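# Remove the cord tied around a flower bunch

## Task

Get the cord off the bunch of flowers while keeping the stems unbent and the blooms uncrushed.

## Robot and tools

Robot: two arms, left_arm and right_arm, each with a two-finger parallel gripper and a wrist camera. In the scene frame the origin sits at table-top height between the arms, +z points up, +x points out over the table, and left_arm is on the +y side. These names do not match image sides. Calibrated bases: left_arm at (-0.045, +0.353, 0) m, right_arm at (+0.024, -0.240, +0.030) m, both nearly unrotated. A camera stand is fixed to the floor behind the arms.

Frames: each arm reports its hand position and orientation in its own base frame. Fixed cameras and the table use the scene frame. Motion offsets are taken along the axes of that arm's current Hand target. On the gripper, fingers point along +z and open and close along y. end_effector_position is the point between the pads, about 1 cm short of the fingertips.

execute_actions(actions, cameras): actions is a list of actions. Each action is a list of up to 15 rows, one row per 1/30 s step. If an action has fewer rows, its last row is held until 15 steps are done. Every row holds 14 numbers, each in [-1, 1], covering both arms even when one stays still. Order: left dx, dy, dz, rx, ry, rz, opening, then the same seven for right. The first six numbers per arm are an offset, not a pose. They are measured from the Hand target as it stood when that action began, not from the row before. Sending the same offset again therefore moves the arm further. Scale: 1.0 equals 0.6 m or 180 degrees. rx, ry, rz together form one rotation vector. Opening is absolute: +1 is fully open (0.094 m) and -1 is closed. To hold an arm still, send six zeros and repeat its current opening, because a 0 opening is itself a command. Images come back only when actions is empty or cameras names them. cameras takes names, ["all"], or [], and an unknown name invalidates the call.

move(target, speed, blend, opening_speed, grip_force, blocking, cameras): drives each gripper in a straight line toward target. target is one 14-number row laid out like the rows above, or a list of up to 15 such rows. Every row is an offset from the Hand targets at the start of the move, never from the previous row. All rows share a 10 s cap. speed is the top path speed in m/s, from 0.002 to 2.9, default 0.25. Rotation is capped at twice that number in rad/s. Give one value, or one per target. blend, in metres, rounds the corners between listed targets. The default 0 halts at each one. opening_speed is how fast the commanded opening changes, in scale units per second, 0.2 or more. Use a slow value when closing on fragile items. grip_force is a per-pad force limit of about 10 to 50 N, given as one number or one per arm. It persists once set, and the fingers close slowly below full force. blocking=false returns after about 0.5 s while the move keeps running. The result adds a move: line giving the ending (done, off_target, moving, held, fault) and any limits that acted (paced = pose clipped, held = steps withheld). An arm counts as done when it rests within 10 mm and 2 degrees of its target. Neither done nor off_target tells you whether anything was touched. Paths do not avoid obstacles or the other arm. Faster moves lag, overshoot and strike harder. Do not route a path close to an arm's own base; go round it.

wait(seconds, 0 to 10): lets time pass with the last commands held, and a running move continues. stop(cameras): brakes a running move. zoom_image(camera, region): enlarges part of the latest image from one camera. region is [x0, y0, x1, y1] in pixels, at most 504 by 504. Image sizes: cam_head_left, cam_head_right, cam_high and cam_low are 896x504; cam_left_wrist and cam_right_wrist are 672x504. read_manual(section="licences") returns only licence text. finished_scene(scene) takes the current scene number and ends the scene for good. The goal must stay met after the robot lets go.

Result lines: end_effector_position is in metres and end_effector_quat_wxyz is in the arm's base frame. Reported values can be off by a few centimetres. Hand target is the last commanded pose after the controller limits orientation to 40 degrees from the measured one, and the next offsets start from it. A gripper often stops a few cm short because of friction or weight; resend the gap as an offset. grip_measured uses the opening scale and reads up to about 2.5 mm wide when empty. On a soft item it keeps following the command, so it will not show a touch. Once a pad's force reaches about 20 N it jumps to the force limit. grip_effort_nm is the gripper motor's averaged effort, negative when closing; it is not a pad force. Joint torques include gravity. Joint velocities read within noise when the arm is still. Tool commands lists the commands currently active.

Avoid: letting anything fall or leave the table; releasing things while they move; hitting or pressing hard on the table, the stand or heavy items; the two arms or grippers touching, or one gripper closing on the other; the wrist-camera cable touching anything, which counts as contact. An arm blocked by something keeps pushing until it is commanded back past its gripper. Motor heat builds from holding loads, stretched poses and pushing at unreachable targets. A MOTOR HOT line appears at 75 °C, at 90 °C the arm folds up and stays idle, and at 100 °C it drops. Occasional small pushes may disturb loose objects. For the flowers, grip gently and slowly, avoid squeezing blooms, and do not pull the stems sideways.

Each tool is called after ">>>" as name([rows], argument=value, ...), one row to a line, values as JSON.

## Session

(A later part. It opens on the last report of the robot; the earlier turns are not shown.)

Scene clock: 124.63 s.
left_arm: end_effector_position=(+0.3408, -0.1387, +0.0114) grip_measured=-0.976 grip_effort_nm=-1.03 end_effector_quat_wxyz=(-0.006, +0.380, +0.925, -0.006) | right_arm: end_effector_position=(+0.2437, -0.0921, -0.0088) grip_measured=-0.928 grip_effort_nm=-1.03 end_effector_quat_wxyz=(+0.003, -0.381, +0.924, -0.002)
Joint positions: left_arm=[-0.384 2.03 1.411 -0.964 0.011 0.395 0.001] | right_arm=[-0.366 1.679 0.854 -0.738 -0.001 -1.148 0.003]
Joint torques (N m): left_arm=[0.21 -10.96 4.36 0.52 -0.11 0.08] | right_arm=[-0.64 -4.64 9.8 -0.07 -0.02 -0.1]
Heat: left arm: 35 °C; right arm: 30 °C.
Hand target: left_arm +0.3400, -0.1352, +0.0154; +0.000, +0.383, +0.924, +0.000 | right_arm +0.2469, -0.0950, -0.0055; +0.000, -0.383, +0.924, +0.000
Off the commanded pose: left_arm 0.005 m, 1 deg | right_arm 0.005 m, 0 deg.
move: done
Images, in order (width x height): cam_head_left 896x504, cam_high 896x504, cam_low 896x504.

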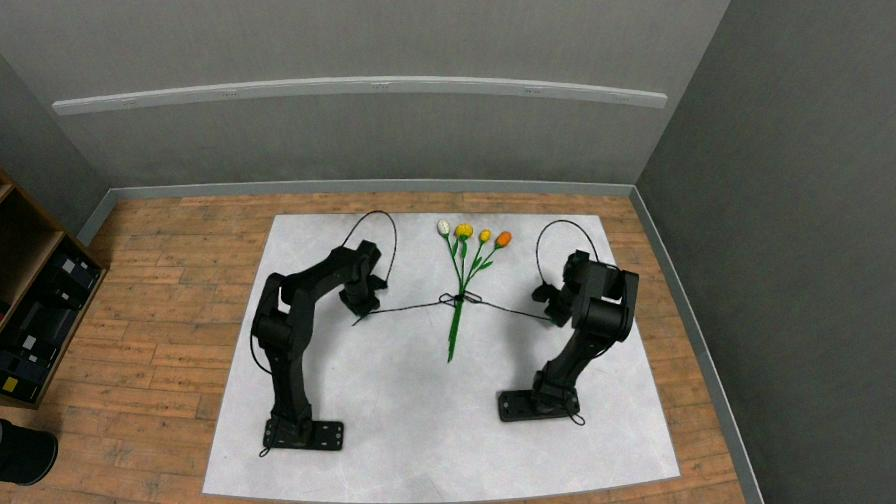

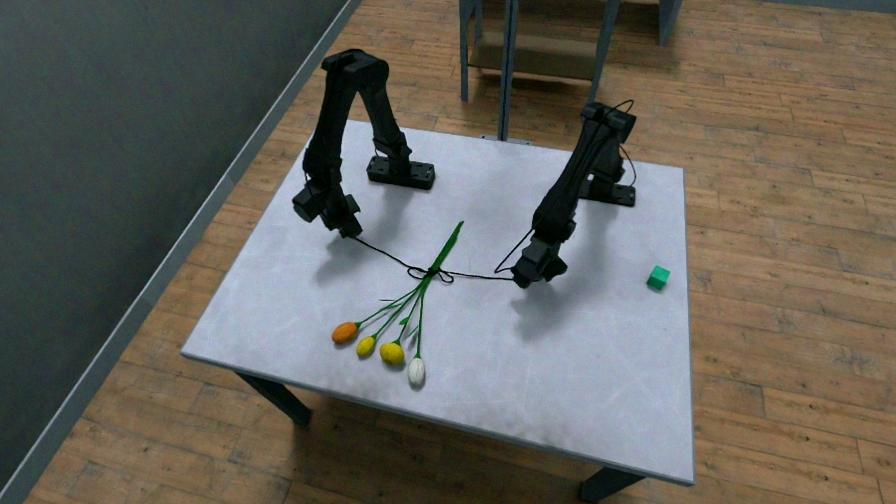

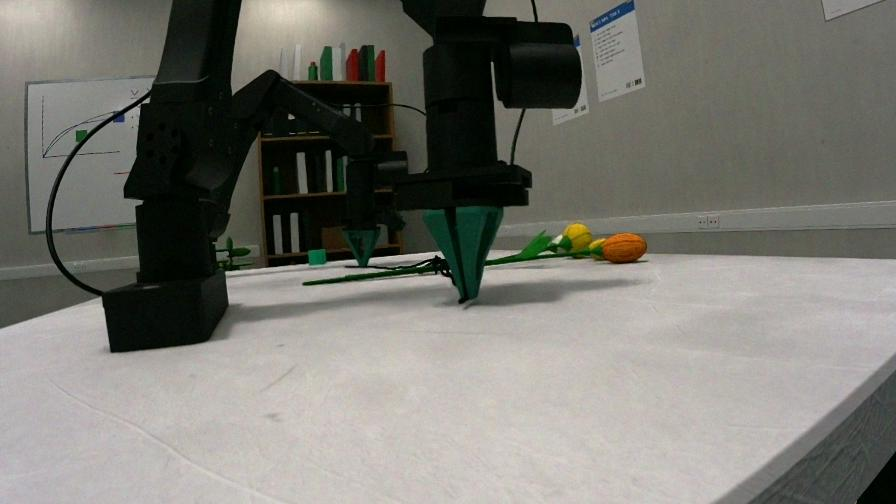

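>>> move(target=[0.075,0.075,0,0,0,0,-1,0.075,-0.075,0,0,0,0,-1], speed=0.06, cameras=["cam_head_left","cam_high","cam_low"])

>>> zoom_image(camera="cam_head_left", region=[390, 220, 530, 360])

>>> zoom_image(camera="cam_high", region=[360, 210, 520, 310])

Scene clock: 132.03 s.
left_arm: end_effector_position=(+0.3405, -0.0749, +0.0113) grip_measured=-0.977 grip_effort_nm=-1.03 end_effector_quat_wxyz=(-0.007, +0.380, +0.925, -0.007) | right_arm: end_effector_position=(+0.2450, -0.1554, -0.0081) grip_measured=-0.928 grip_effort_nm=-1.03 end_effector_quat_wxyz=(+0.003, -0.381, +0.924, -0.004)
Joint positions: left_arm=[-0.214 1.966 1.316 -0.938 0.01 0.566 0.001] | right_arm=[-0.569 1.778 0.976 -0.758 -0.001 -1.351 0.003]
Joint torques (N m): left_arm=[0.34 -10.41 4.4 0.53 -0.11 0.08] | right_arm=[-0.64 -5.39 9.88 -0.07 -0.03 -0.1]
Heat: left arm: 34 °C; right arm: 31 °C.
Hand target: left_arm +0.3402, -0.0715, +0.0154; +0.000, +0.383, +0.924, +0.000 | right_arm +0.2469, -0.1585, -0.0055; +0.000, -0.383, +0.924, +0.000
Off the commanded pose: left_arm 0.005 m, 1 deg | right_arm 0.005 m, 1 deg.
move: done
Images, in order (width x height): cam_head_left 896x504, cam_high 896x504, cam_low 896x504.

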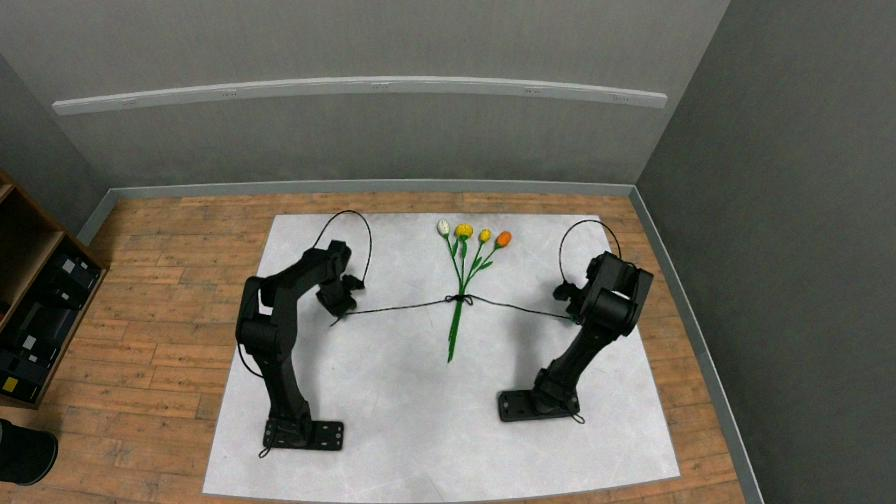

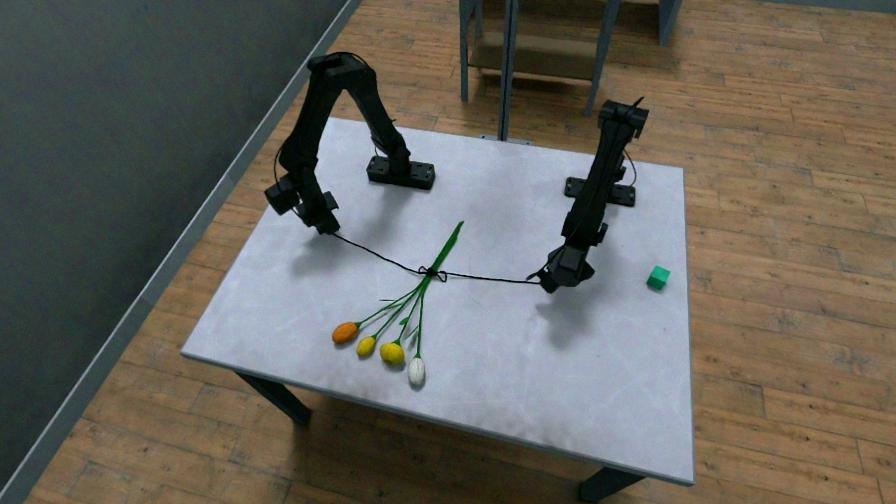

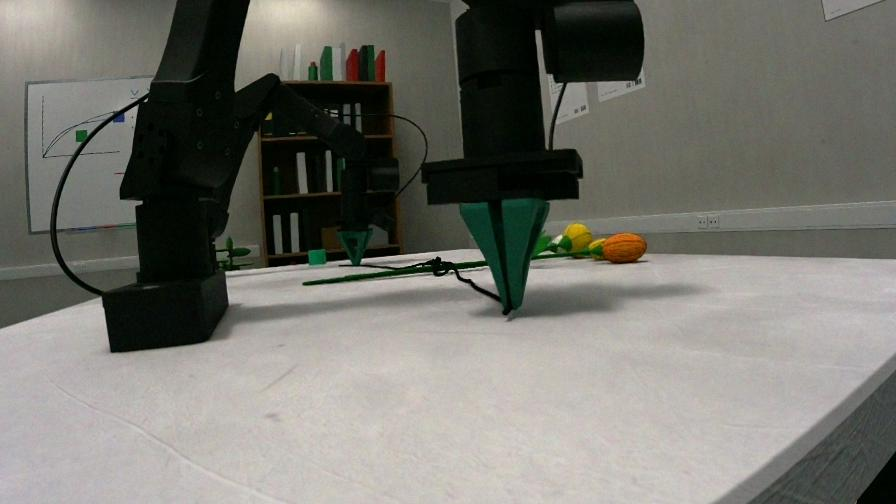

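Scaled by 3.600 from the camera's 896x504 image, which has a finer 1280x720 frame.

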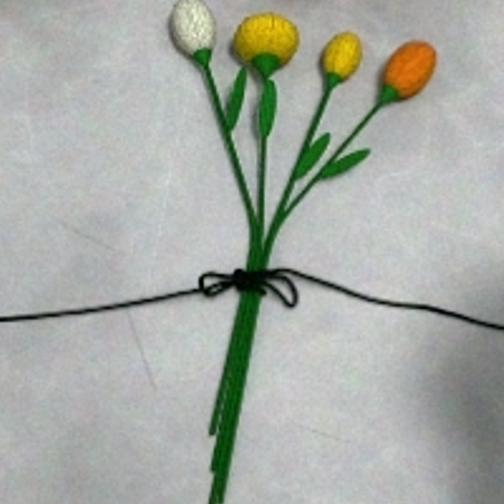

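Scaled by 3.150 from the camera's 896x504 image, which has a finer 1280x720 frame.

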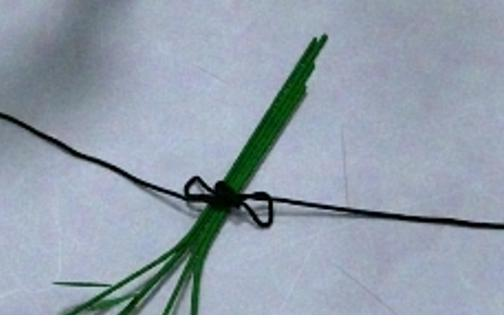

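>>> move(target=[0.065,0.065,0,0,0,0,-1,0.065,-0.065,0,0,0,0,-1], speed=0.06, cameras=["cam_head_left","cam_high"])

>>> zoom_image(camera="cam_head_left", region=[390, 220, 530, 360])

>>> zoom_image(camera="cam_high", region=[360, 210, 520, 310])

Scene clock: 139.47 s.
left_arm: end_effector_position=(+0.3410, -0.0194, +0.0113) grip_measured=-0.977 grip_effort_nm=-1.03 end_effector_quat_wxyz=(-0.007, +0.380, +0.925, -0.007) | right_arm: end_effector_position=(+0.2458, -0.2105, -0.0074) grip_measured=-0.928 grip_effort_nm=-1.03 end_effector_quat_wxyz=(+0.003, -0.381, +0.924, -0.005)
Joint positions: left_arm=[-0.055 1.942 1.282 -0.928 0.009 0.725 0.001] | right_arm=[-0.711 1.888 1.124 -0.795 0 -1.493 0.003]
Joint torques (N m): left_arm=[0.32 -10.24 4.38 0.53 -0.1 0.07] | right_arm=[-0.62 -6.3 10.06 -0.08 -0.03 -0.08]
Heat: left arm: 34 °C; right arm: 31 °C.
Hand target: left_arm +0.3402, -0.0164, +0.0154; +0.000, +0.383, +0.924, +0.000 | right_arm +0.2469, -0.2136, -0.0056; +0.000, -0.383, +0.924, +0.000
Off the commanded pose: left_arm 0.005 m, 1 deg | right_arm 0.004 m, 1 deg.
move: done
Images, in order (width x height): cam_head_left 896x504, cam_high 896x504.

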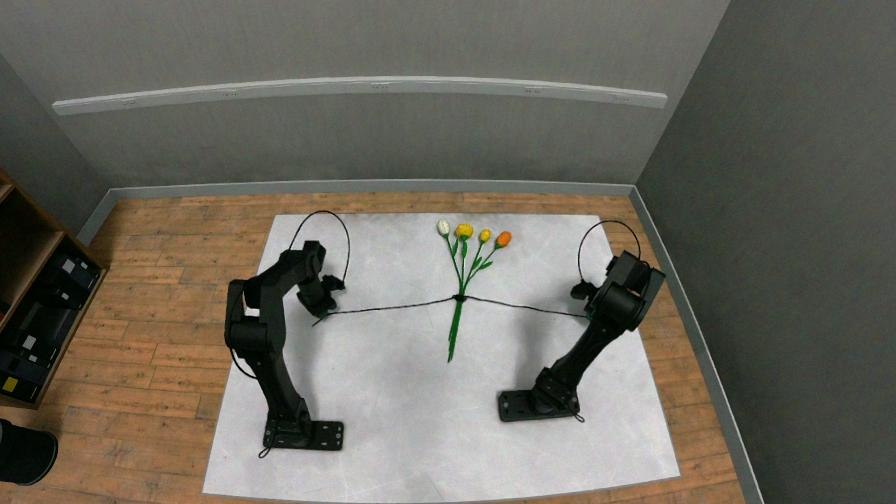

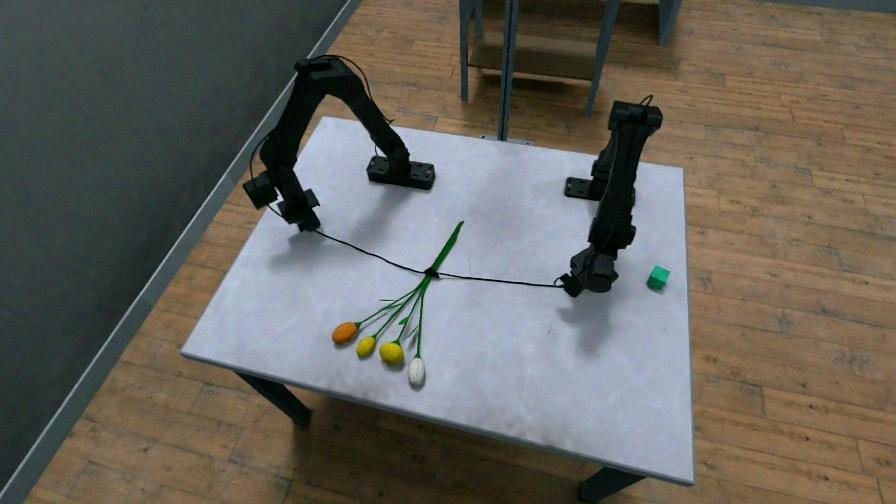

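Scaled by 3.600 from the camera's 896x504 image, which has a finer 1280x720 frame.

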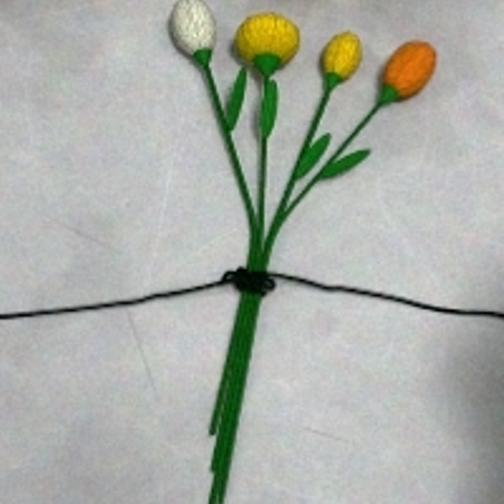

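Scaled by 3.150 from the camera's 896x504 image, which has a finer 1280x720 frame.

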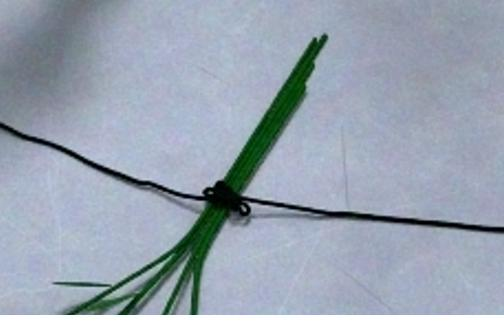

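>>> move(target=[0.035,0.035,0,0,0,0,-1,0.035,-0.035,0,0,0,0,-1], speed=0.04, cameras=["cam_head_left","cam_high"])

>>> zoom_image(camera="cam_head_left", region=[420, 260, 500, 330])

>>> zoom_image(camera="cam_high", region=[390, 240, 470, 300])

Scene clock: 150.63 s.
left_arm: end_effector_position=(+0.3415, +0.0101, +0.0113) grip_measured=-0.977 grip_effort_nm=-1.03 end_effector_quat_wxyz=(-0.006, +0.380, +0.925, -0.007) | right_arm: end_effector_position=(+0.2466, -0.2401, -0.0069) grip_measured=-0.928 grip_effort_nm=-1.03 end_effector_quat_wxyz=(+0.003, -0.382, +0.924, -0.006)
Joint positions: left_arm=[0.031 1.942 1.282 -0.928 0.009 0.812 0.001] | right_arm=[-0.775 1.955 1.22 -0.822 0 -1.558 0.003]
Joint torques (N m): left_arm=[0.43 -10.25 4.34 0.53 -0.1 0.07] | right_arm=[-0.7 -6.84 10.22 -0.09 -0.03 -0.1]
Heat: left arm: 34 °C; right arm: 32 °C.
Hand target: left_arm +0.3402, +0.0134, +0.0154; +0.000, +0.383, +0.924, +0.000 | right_arm +0.2470, -0.2434, -0.0056; +0.000, -0.383, +0.924, +0.000
Off the commanded pose: left_arm 0.005 m, 1 deg | right_arm 0.004 m, 1 deg.
move: done
Images, in order (width x height): cam_head_left 896x504, cam_high 896x504.

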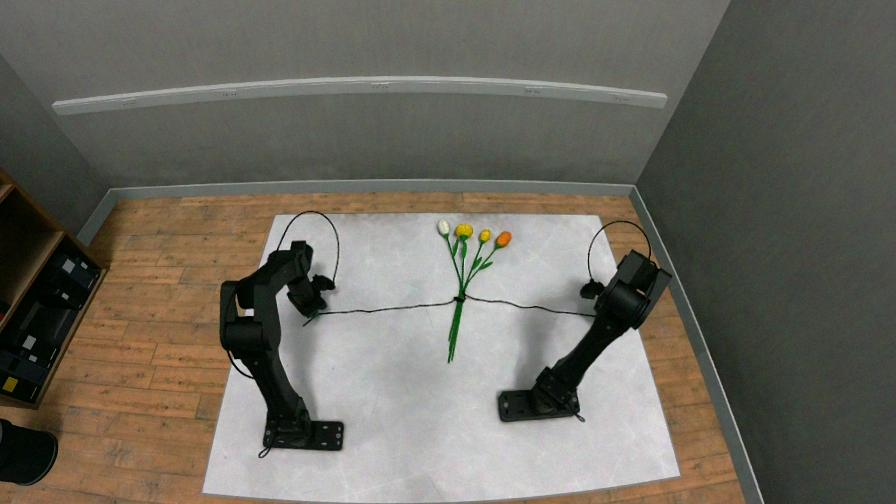

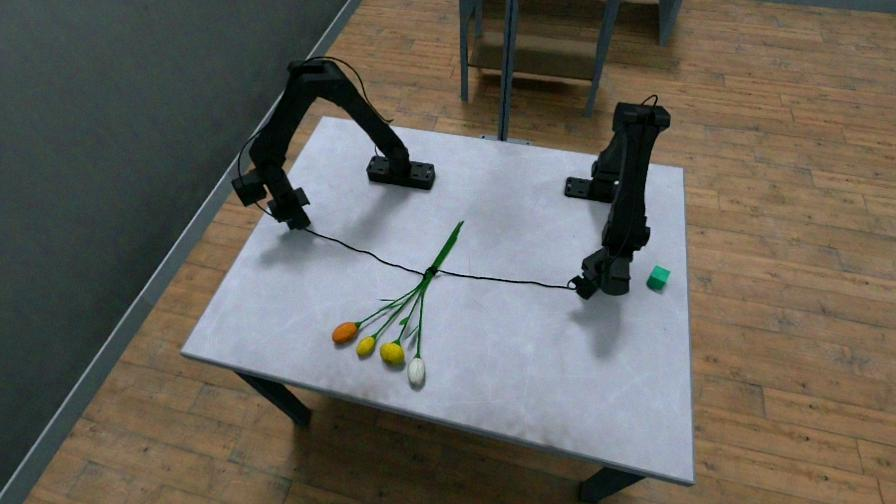

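Scaled by 6.300 from the camera's 896x504 image, which has a finer 1280x720 frame.

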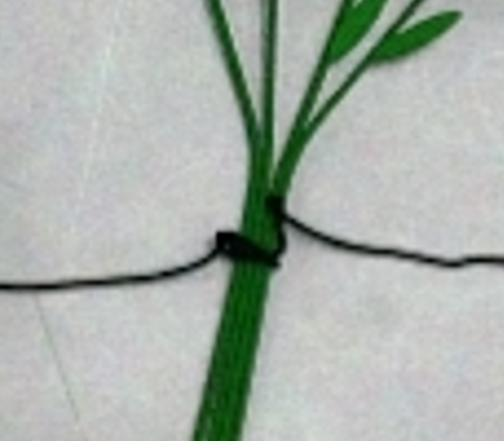

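Scaled by 6.300 from the camera's 896x504 image, which has a finer 1280x720 frame.

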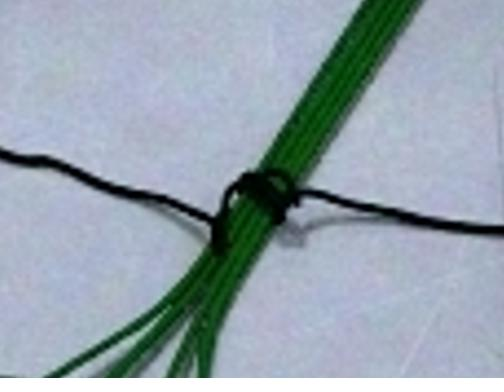

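>>> move(target=[0,0,0,0,0,0,-1,0,0,0,0,0,0,-0.6], opening_speed=0.8)

>>> move(target=[0.06,0.06,0,0,0,0,-1,0,0,-0.13,0,0,0,-0.6], speed=0.06, cameras=["cam_head_left","cam_high","cam_right_wrist"])

>>> zoom_image(camera="cam_head_left", region=[390, 220, 530, 360])

>>> zoom_image(camera="cam_high", region=[390, 240, 470, 300])

Scene clock: 168.20 s.
left_arm: end_effector_position=(+0.3415, +0.0101, +0.0113) grip_measured=-0.977 grip_effort_nm=-1.03 end_effector_quat_wxyz=(-0.006, +0.381, +0.925, -0.007) | right_arm: end_effector_position=(+0.2465, -0.2399, -0.0069) grip_measured=-0.602 grip_effort_nm=0.10 end_effector_quat_wxyz=(+0.003, -0.382, +0.924, -0.006)
Joint positions: left_arm=[0.031 1.942 1.282 -0.928 0.009 0.813 0.001] | right_arm=[-0.775 1.955 1.22 -0.823 0 -1.559 0.019]
Joint torques (N m): left_arm=[0.43 -10.26 4.34 0.53 -0.1 0.08] | right_arm=[-0.7 -6.82 10.22 -0.08 -0.03 -0.1]
Heat: left arm: 34 °C; right arm: 33 °C.
Hand target: left_arm +0.3402, +0.0134, +0.0154; +0.000, +0.383, +0.924, +0.000 | right_arm +0.2470, -0.2434, -0.0056; +0.000, -0.383, +0.924, +0.000
Off the commanded pose: left_arm 0.005 m, 1 deg | right_arm 0.004 m, 1 deg.
move: done

Scene clock: 170.17 s.
left_arm: end_effector_position=(+0.3363, +0.0603, +0.0113) grip_measured=-0.977 grip_effort_nm=-1.03 end_effector_quat_wxyz=(-0.005, +0.381, +0.925, -0.008) | right_arm: end_effector_position=(+0.2453, -0.2388, +0.0564) grip_measured=-0.602 grip_effort_nm=0.10 end_effector_quat_wxyz=(-0.006, -0.382, +0.924, +0.013)
Joint positions: left_arm=[0.179 1.942 1.282 -0.928 0.008 0.96 0.001] | right_arm=[-0.775 1.9 1.413 -1.113 0 -1.559 0.019]
Joint torques (N m): left_arm=[0.43 -8.65 6.79 0.45 -0.1 0.07] | right_arm=[-0.68 -10.04 10.74 -0.19 -0.03 -0.09]
Heat: left arm: 34 °C; right arm: 33 °C.
Hand target: left_arm +0.3403, +0.0643, +0.0154; +0.000, +0.383, +0.924, +0.000 | right_arm +0.2469, -0.2434, +0.0723; +0.000, -0.383, +0.924, +0.000
Off the commanded pose: left_arm 0.007 m, 1 deg | right_arm 0.017 m, 2 deg.
move: off_target (right_arm)
Images, in order (width x height): cam_head_left 896x504, cam_high 896x504, cam_right_wrist 672x504.

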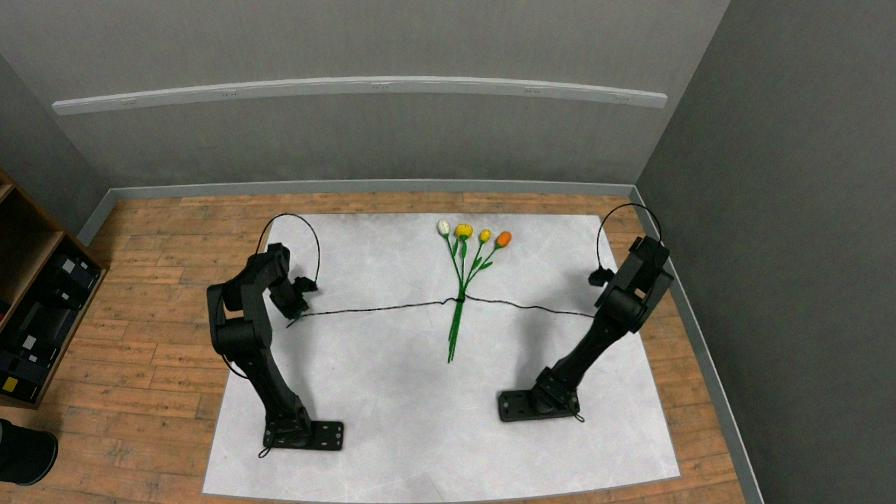

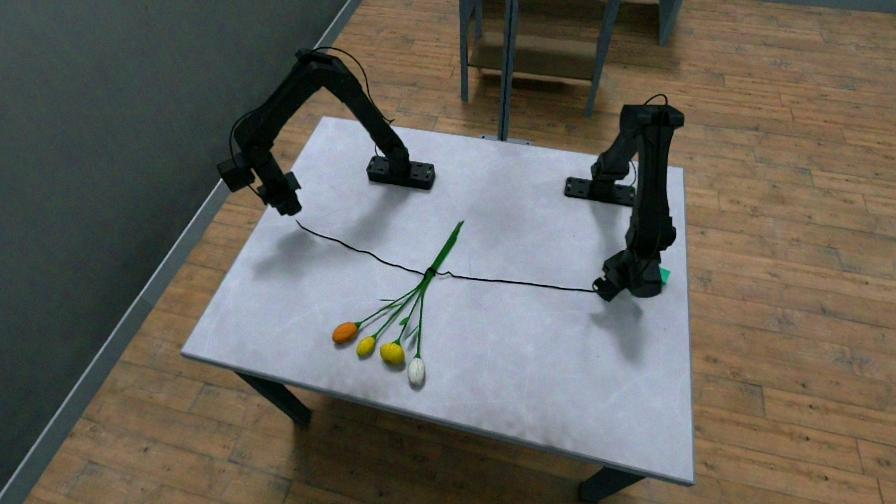

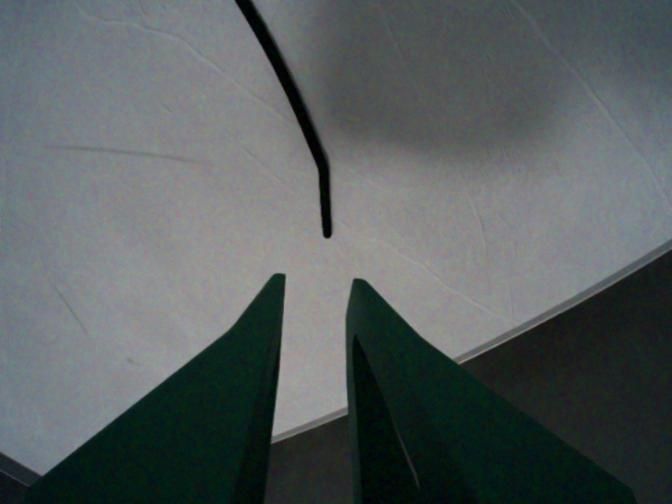

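Scaled by 3.600 from the camera's 896x504 image, which has a finer 1280x720 frame.

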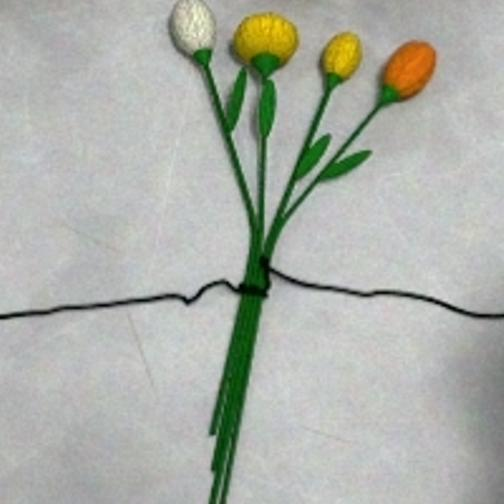

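Scaled by 6.300 from the camera's 896x504 image, which has a finer 1280x720 frame.

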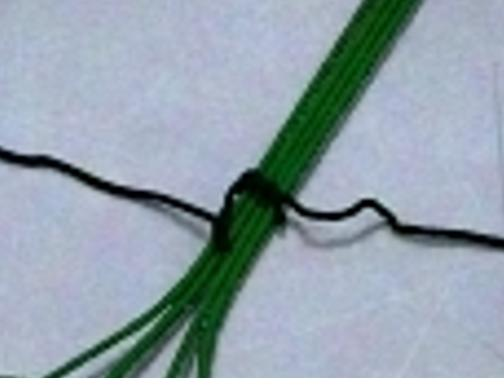

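>>> move(target=[0.08,0.08,0,0,0,0,-1,0,0,0,0,0,0,-0.6], speed=0.06, cameras=["cam_head_left","cam_high"])

>>> zoom_image(camera="cam_head_left", region=[390, 220, 530, 360])

>>> zoom_image(camera="cam_high", region=[390, 240, 470, 300])

Scene clock: 176.87 s.
left_arm: end_effector_position=(+0.3395, +0.1300, +0.0189) grip_measured=-0.978 grip_effort_nm=-1.04 end_effector_quat_wxyz=(+0.008, +0.379, +0.925, +0.004) | right_arm: end_effector_position=(+0.2453, -0.2388, +0.0564) grip_measured=-0.602 grip_effort_nm=0.10 end_effector_quat_wxyz=(-0.006, -0.382, +0.924, +0.014)
Joint positions: left_arm=[0.365 1.978 1.366 -0.943 0.004 1.143 0.001] | right_arm=[-0.775 1.9 1.413 -1.114 0 -1.559 0.019]
Joint torques (N m): left_arm=[0.18 -6.83 7.88 0.39 -0.06 0.07] | right_arm=[-0.7 -10.09 10.77 -0.17 -0.03 -0.09]
Heat: left arm: 35 °C; right arm: 33 °C.
Hand target: left_arm +0.3405, +0.1321, +0.0154; +0.000, +0.383, +0.924, +0.000 | right_arm +0.2469, -0.2434, +0.0723; +0.000, -0.383, +0.924, +0.000
Off the commanded pose: left_arm 0.004 m, 1 deg | right_arm 0.017 m, 2 deg.
move: off_target (right_arm)
Images, in order (width x height): cam_head_left 896x504, cam_high 896x504.

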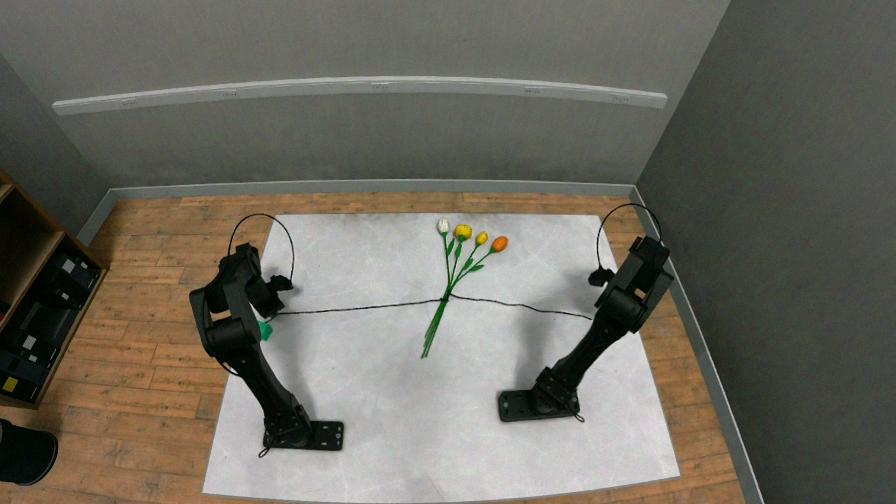

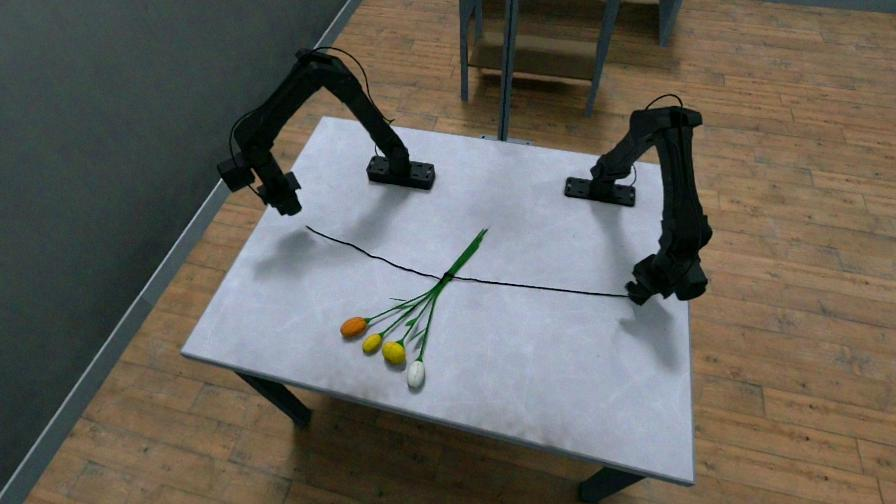

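Scaled by 3.600 from the camera's 896x504 image, which has a finer 1280x720 frame.

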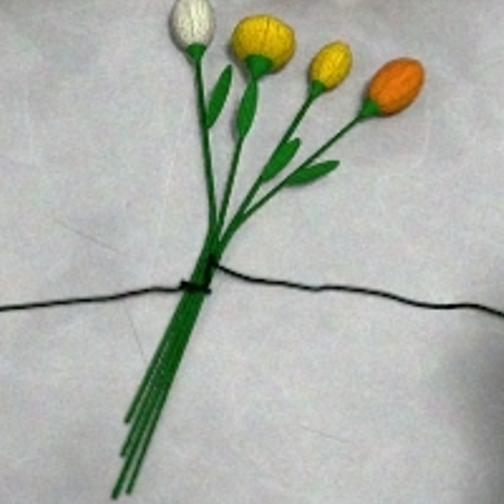

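Scaled by 6.300 from the camera's 896x504 image, which has a finer 1280x720 frame.

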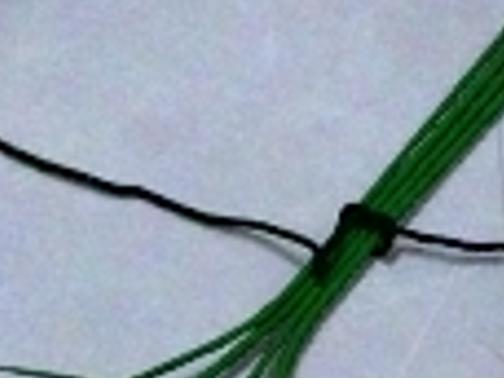

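>>> move(target=[0,0,0,0,0,0,-1,-0.62,0.495,-0.05,0,0,-0.128,-0.35], cameras=["cam_head_left","cam_high","cam_right_wrist"])

Scene clock: 199.17 s.
left_arm: end_effector_position=(+0.3394, +0.1299, +0.0189) grip_measured=-0.978 grip_effort_nm=-1.04 end_effector_quat_wxyz=(+0.007, +0.380, +0.925, +0.004) | right_arm: end_effector_position=(+0.2968, +0.2280, +0.0998) grip_measured=-0.352 grip_effort_nm=0.10 end_effector_quat_wxyz=(+0.003, -0.564, +0.826, -0.001)
Joint positions: left_arm=[0.365 1.978 1.366 -0.943 0.004 1.144 0.001] | right_arm=[0.654 1.964 1.676 -1.277 0.003 -0.545 0.03]
Joint torques (N m): left_arm=[0.2 -6.8 7.9 0.38 -0.06 0.08] | right_arm=[-0.34 -7.5 11.44 -0.03 -0.05 0.1]
Heat: left arm: 36 °C; right arm: 34 °C.
Hand target: left_arm +0.3405, +0.1321, +0.0154; +0.000, +0.383, +0.924, +0.000 | right_arm +0.2998, +0.2296, +0.1027; +0.000, -0.560, +0.829, +0.000
Off the commanded pose: left_arm 0.004 m, 1 deg | right_arm 0.004 m, 1 deg.
move: done
Images, in order (width x height): cam_head_left 896x504, cam_high 896x504, cam_right_wrist 672x504.

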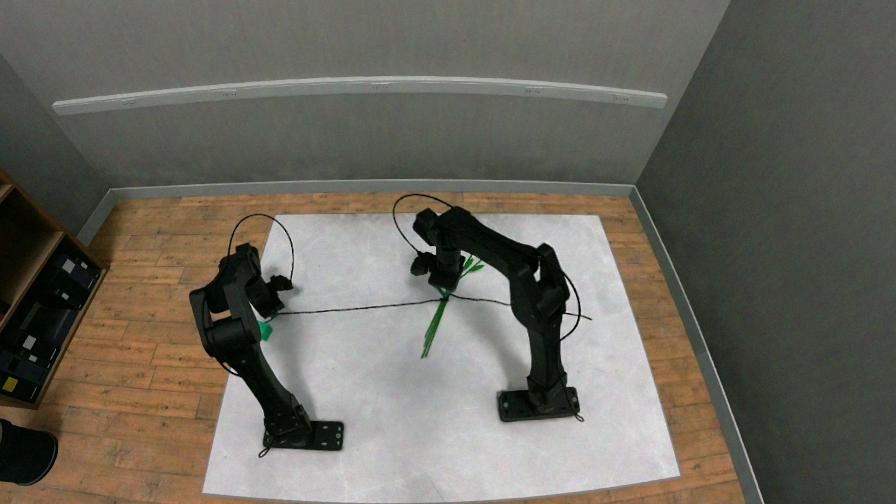

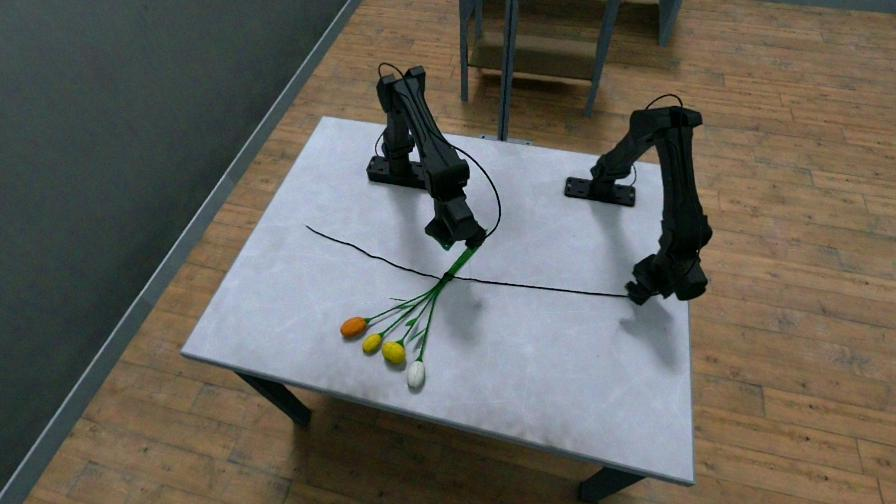

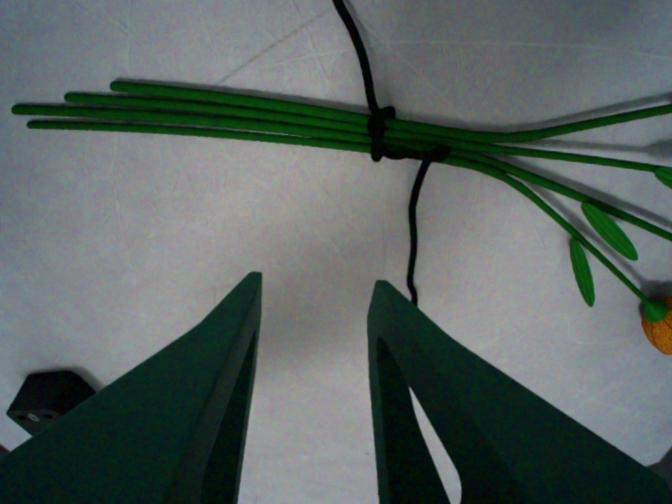

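>>> move([
  [0,0,0,0,0,0,-1,-0.078,-0.052,0,0,0,0,-0.35],
  [0,0,0,0,0,0,-1,-0.078,-0.052,0.13,0,0,0,-0.35],
], cameras=["cam_high","cam_right_wrist","cam_low"], speed=0.12)

Scene clock: 212.83 s.
left_arm: end_effector_position=(+0.3394, +0.1299, +0.0189) grip_measured=-0.978 grip_effort_nm=-1.03 end_effector_quat_wxyz=(+0.007, +0.380, +0.925, +0.004) | right_arm: end_effector_position=(+0.3445, +0.2646, +0.0340) grip_measured=-0.352 grip_effort_nm=0.10 end_effector_quat_wxyz=(+0.005, -0.564, +0.826, -0.001)
Joint positions: left_arm=[0.365 1.978 1.366 -0.943 0.004 1.144 0.001] | right_arm=[0.654 2.239 1.834 -1.157 0.003 -0.545 0.03]
Joint torques (N m): left_arm=[0.17 -6.8 7.9 0.38 -0.06 0.07] | right_arm=[-0.99 -9.69 6.6 0.4 -0.05 0.02]
Heat: left arm: 37 °C; right arm: 34 °C.
Hand target: left_arm +0.3405, +0.1321, +0.0154; +0.000, +0.383, +0.924, +0.000 | right_arm +0.3463, +0.2615, +0.0248; +0.001, -0.560, +0.829, +0.000
Off the commanded pose: left_arm 0.004 m, 1 deg | right_arm 0.010 m, 1 deg.
move: done
Images, in order (width x height): cam_high 896x504, cam_low 896x504, cam_right_wrist 672x504.

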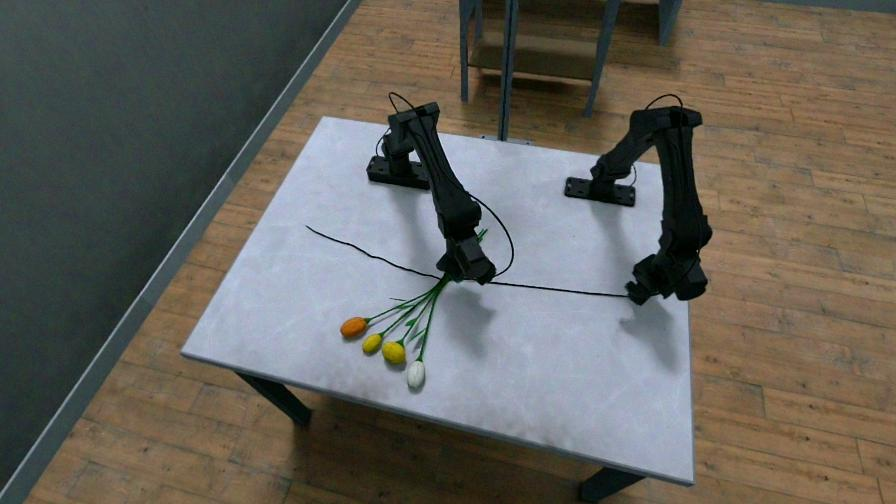

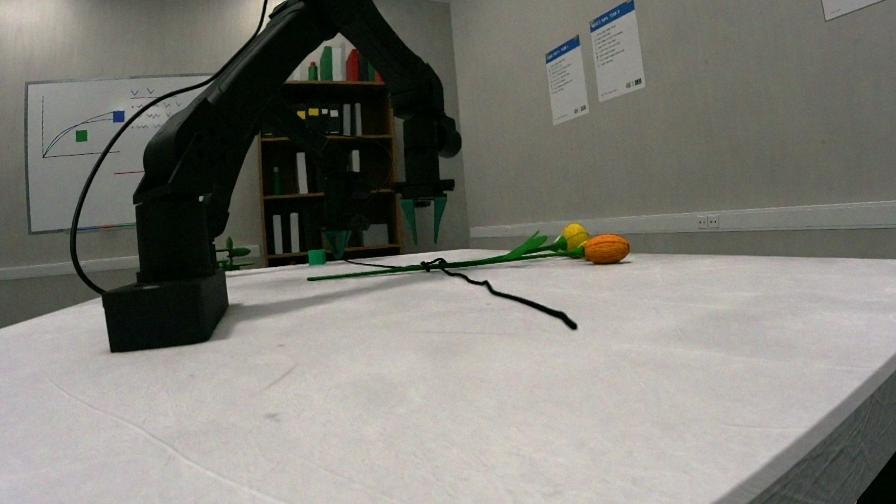

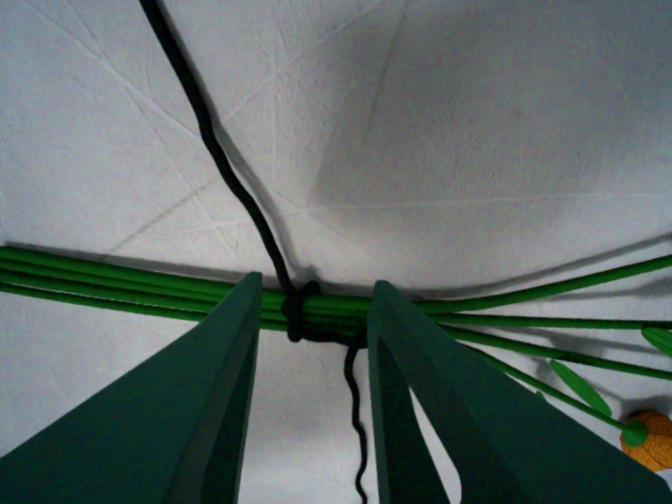

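>>> move([
  [0,0,0,0,0,0,-1,0.023,0.017,0,0,0,0,-0.35],
  [0,0,0,0,0,0,-1,0.023,0.017,0.075,0,0,0,-0.35],
], cameras=["cam_high","cam_right_wrist","cam_low"], speed=0.08)

Scene clock: 224.37 s.
left_arm: end_effector_position=(+0.3394, +0.1299, +0.0189) grip_measured=-0.978 grip_effort_nm=-1.03 end_effector_quat_wxyz=(+0.007, +0.380, +0.925, +0.004) | right_arm: end_effector_position=(+0.3336, +0.2562, -0.0079) grip_measured=-0.352 grip_effort_nm=0.10 end_effector_quat_wxyz=(+0.009, -0.564, +0.826, -0.001)
Joint positions: left_arm=[0.365 1.978 1.366 -0.943 0.004 1.144 0.001] | right_arm=[0.654 2.218 1.627 -0.961 0.003 -0.545 0.03]
Joint torques (N m): left_arm=[0.18 -6.82 7.9 0.38 -0.06 0.07] | right_arm=[-0.61 -8.9 5.91 0.43 -0.04 0.06]
Heat: left arm: 37 °C; right arm: 33 °C.
Hand target: left_arm +0.3405, +0.1321, +0.0154; +0.000, +0.383, +0.924, +0.000 | right_arm +0.3316, +0.2524, -0.0203; +0.000, -0.560, +0.829, +0.000
Off the commanded pose: left_arm 0.004 m, 1 deg | right_arm 0.013 m, 1 deg.
move: off_target (right_arm)
Images, in order (width x height): cam_high 896x504, cam_low 896x504, cam_right_wrist 672x504.

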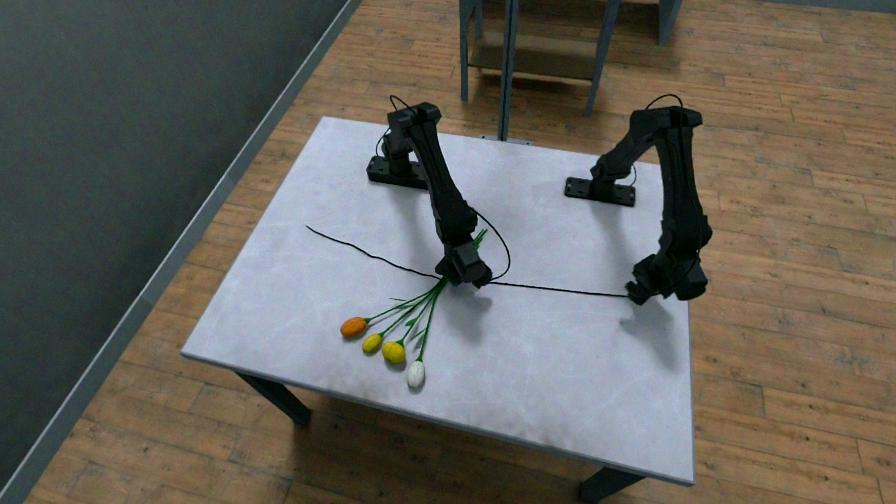

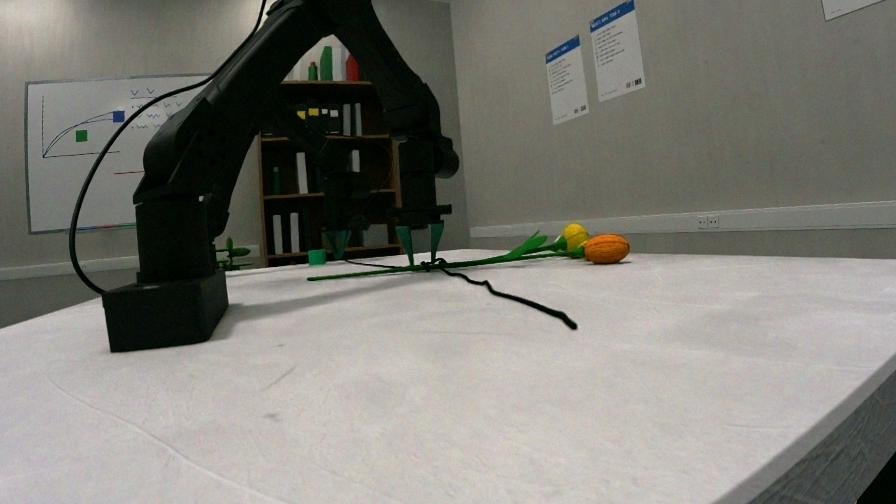

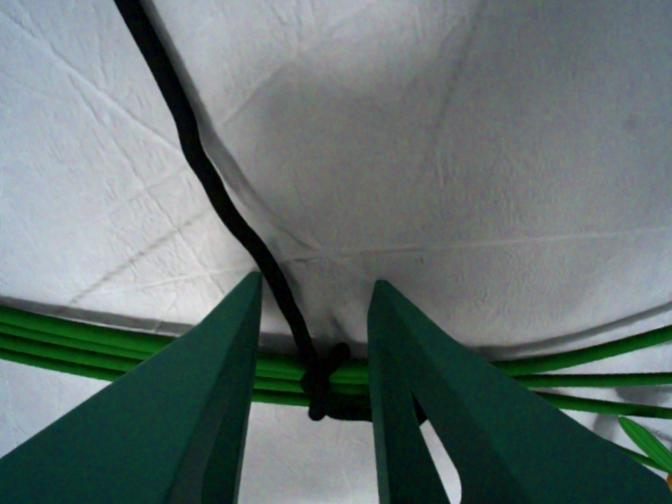

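>>> move(target=[0,0,0,0,0,0,-1,0,0.008,0.014,0,0,0,-0.3], cameras=["cam_right_wrist"], speed=0.05)

Scene clock: 229.27 s.
left_arm: end_effector_position=(+0.3394, +0.1299, +0.0189) grip_measured=-0.978 grip_effort_nm=-1.04 end_effector_quat_wxyz=(+0.007, +0.380, +0.925, +0.004) | right_arm: end_effector_position=(+0.3339, +0.2559, -0.0095) grip_measured=-0.302 grip_effort_nm=0.10 end_effector_quat_wxyz=(+0.011, -0.561, +0.828, -0.002)
Joint positions: left_arm=[0.365 1.978 1.366 -0.943 0.004 1.144 0.001] | right_arm=[0.654 2.218 1.62 -0.952 0.005 -0.538 0.033]
Joint torques (N m): left_arm=[0.18 -6.82 7.9 0.38 -0.06 0.08] | right_arm=[0.34 -8.62 3.85 0.69 -0.08 0.08]
Heat: left arm: 37 °C; right arm: 33 °C.
Hand target: left_arm +0.3405, +0.1321, +0.0154; +0.000, +0.383, +0.924, +0.000 | right_arm +0.3272, +0.2543, -0.0287; +0.000, -0.560, +0.829, +0.000
Off the commanded pose: left_arm 0.004 m, 1 deg | right_arm 0.020 m, 1 deg.
move: off_target (right_arm)
Images, in order (width x height): cam_right_wrist 672x504.

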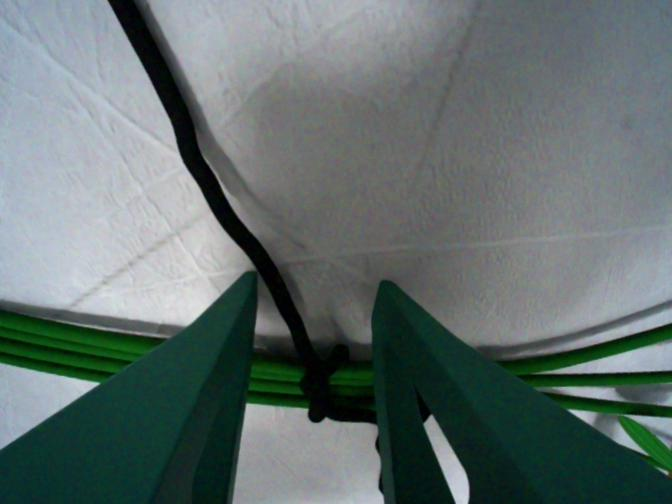

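>>> move([
  [0,0,0,0,0,0,-1,0,0,-0.03,0,0,0,-0.3],
  [0,0,0,0,0,0,-1,0,0.015,-0.03,0,0,0,-0.3],
  [0,0,0,0,0,0,-1,0,0.015,0.001,0,0,0,-0.3],
], cameras=["cam_right_wrist"], speed=0.05)

Scene clock: 235.37 s.
left_arm: end_effector_position=(+0.3394, +0.1299, +0.0189) grip_measured=-0.978 grip_effort_nm=-1.03 end_effector_quat_wxyz=(+0.007, +0.380, +0.925, +0.004) | right_arm: end_effector_position=(+0.3319, +0.2576, -0.0096) grip_measured=-0.302 grip_effort_nm=0.09 end_effector_quat_wxyz=(+0.018, -0.557, +0.830, -0.006)
Joint positions: left_arm=[0.365 1.978 1.366 -0.943 0.004 1.144 0.001] | right_arm=[0.664 2.203 1.595 -0.927 0.015 -0.519 0.033]
Joint torques (N m): left_arm=[0.18 -6.82 7.9 0.38 -0.06 0.07] | right_arm=[1.1 -8.57 3.67 0.58 -0.16 0.09]
Heat: left arm: 37 °C; right arm: 32 °C.
Hand target: left_arm +0.3405, +0.1321, +0.0154; +0.000, +0.383, +0.924, +0.000 | right_arm +0.3190, +0.2576, -0.0292; +0.001, -0.559, +0.829, +0.000
Off the commanded pose: left_arm 0.004 m, 1 deg | right_arm 0.024 m, 2 deg.
move: off_target (right_arm)
Images, in order (width x height): cam_right_wrist 672x504.

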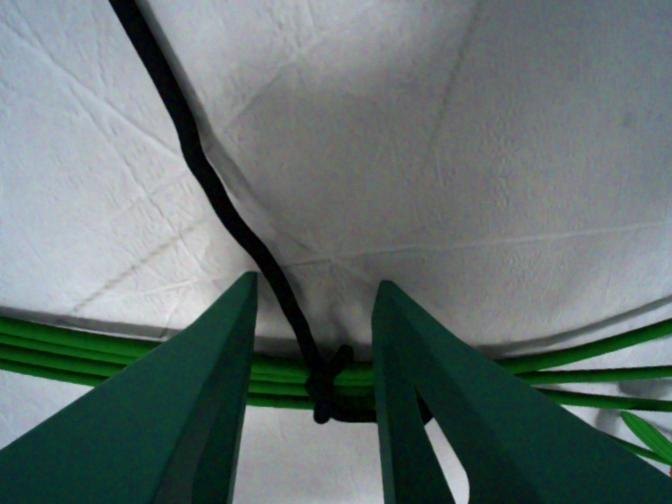

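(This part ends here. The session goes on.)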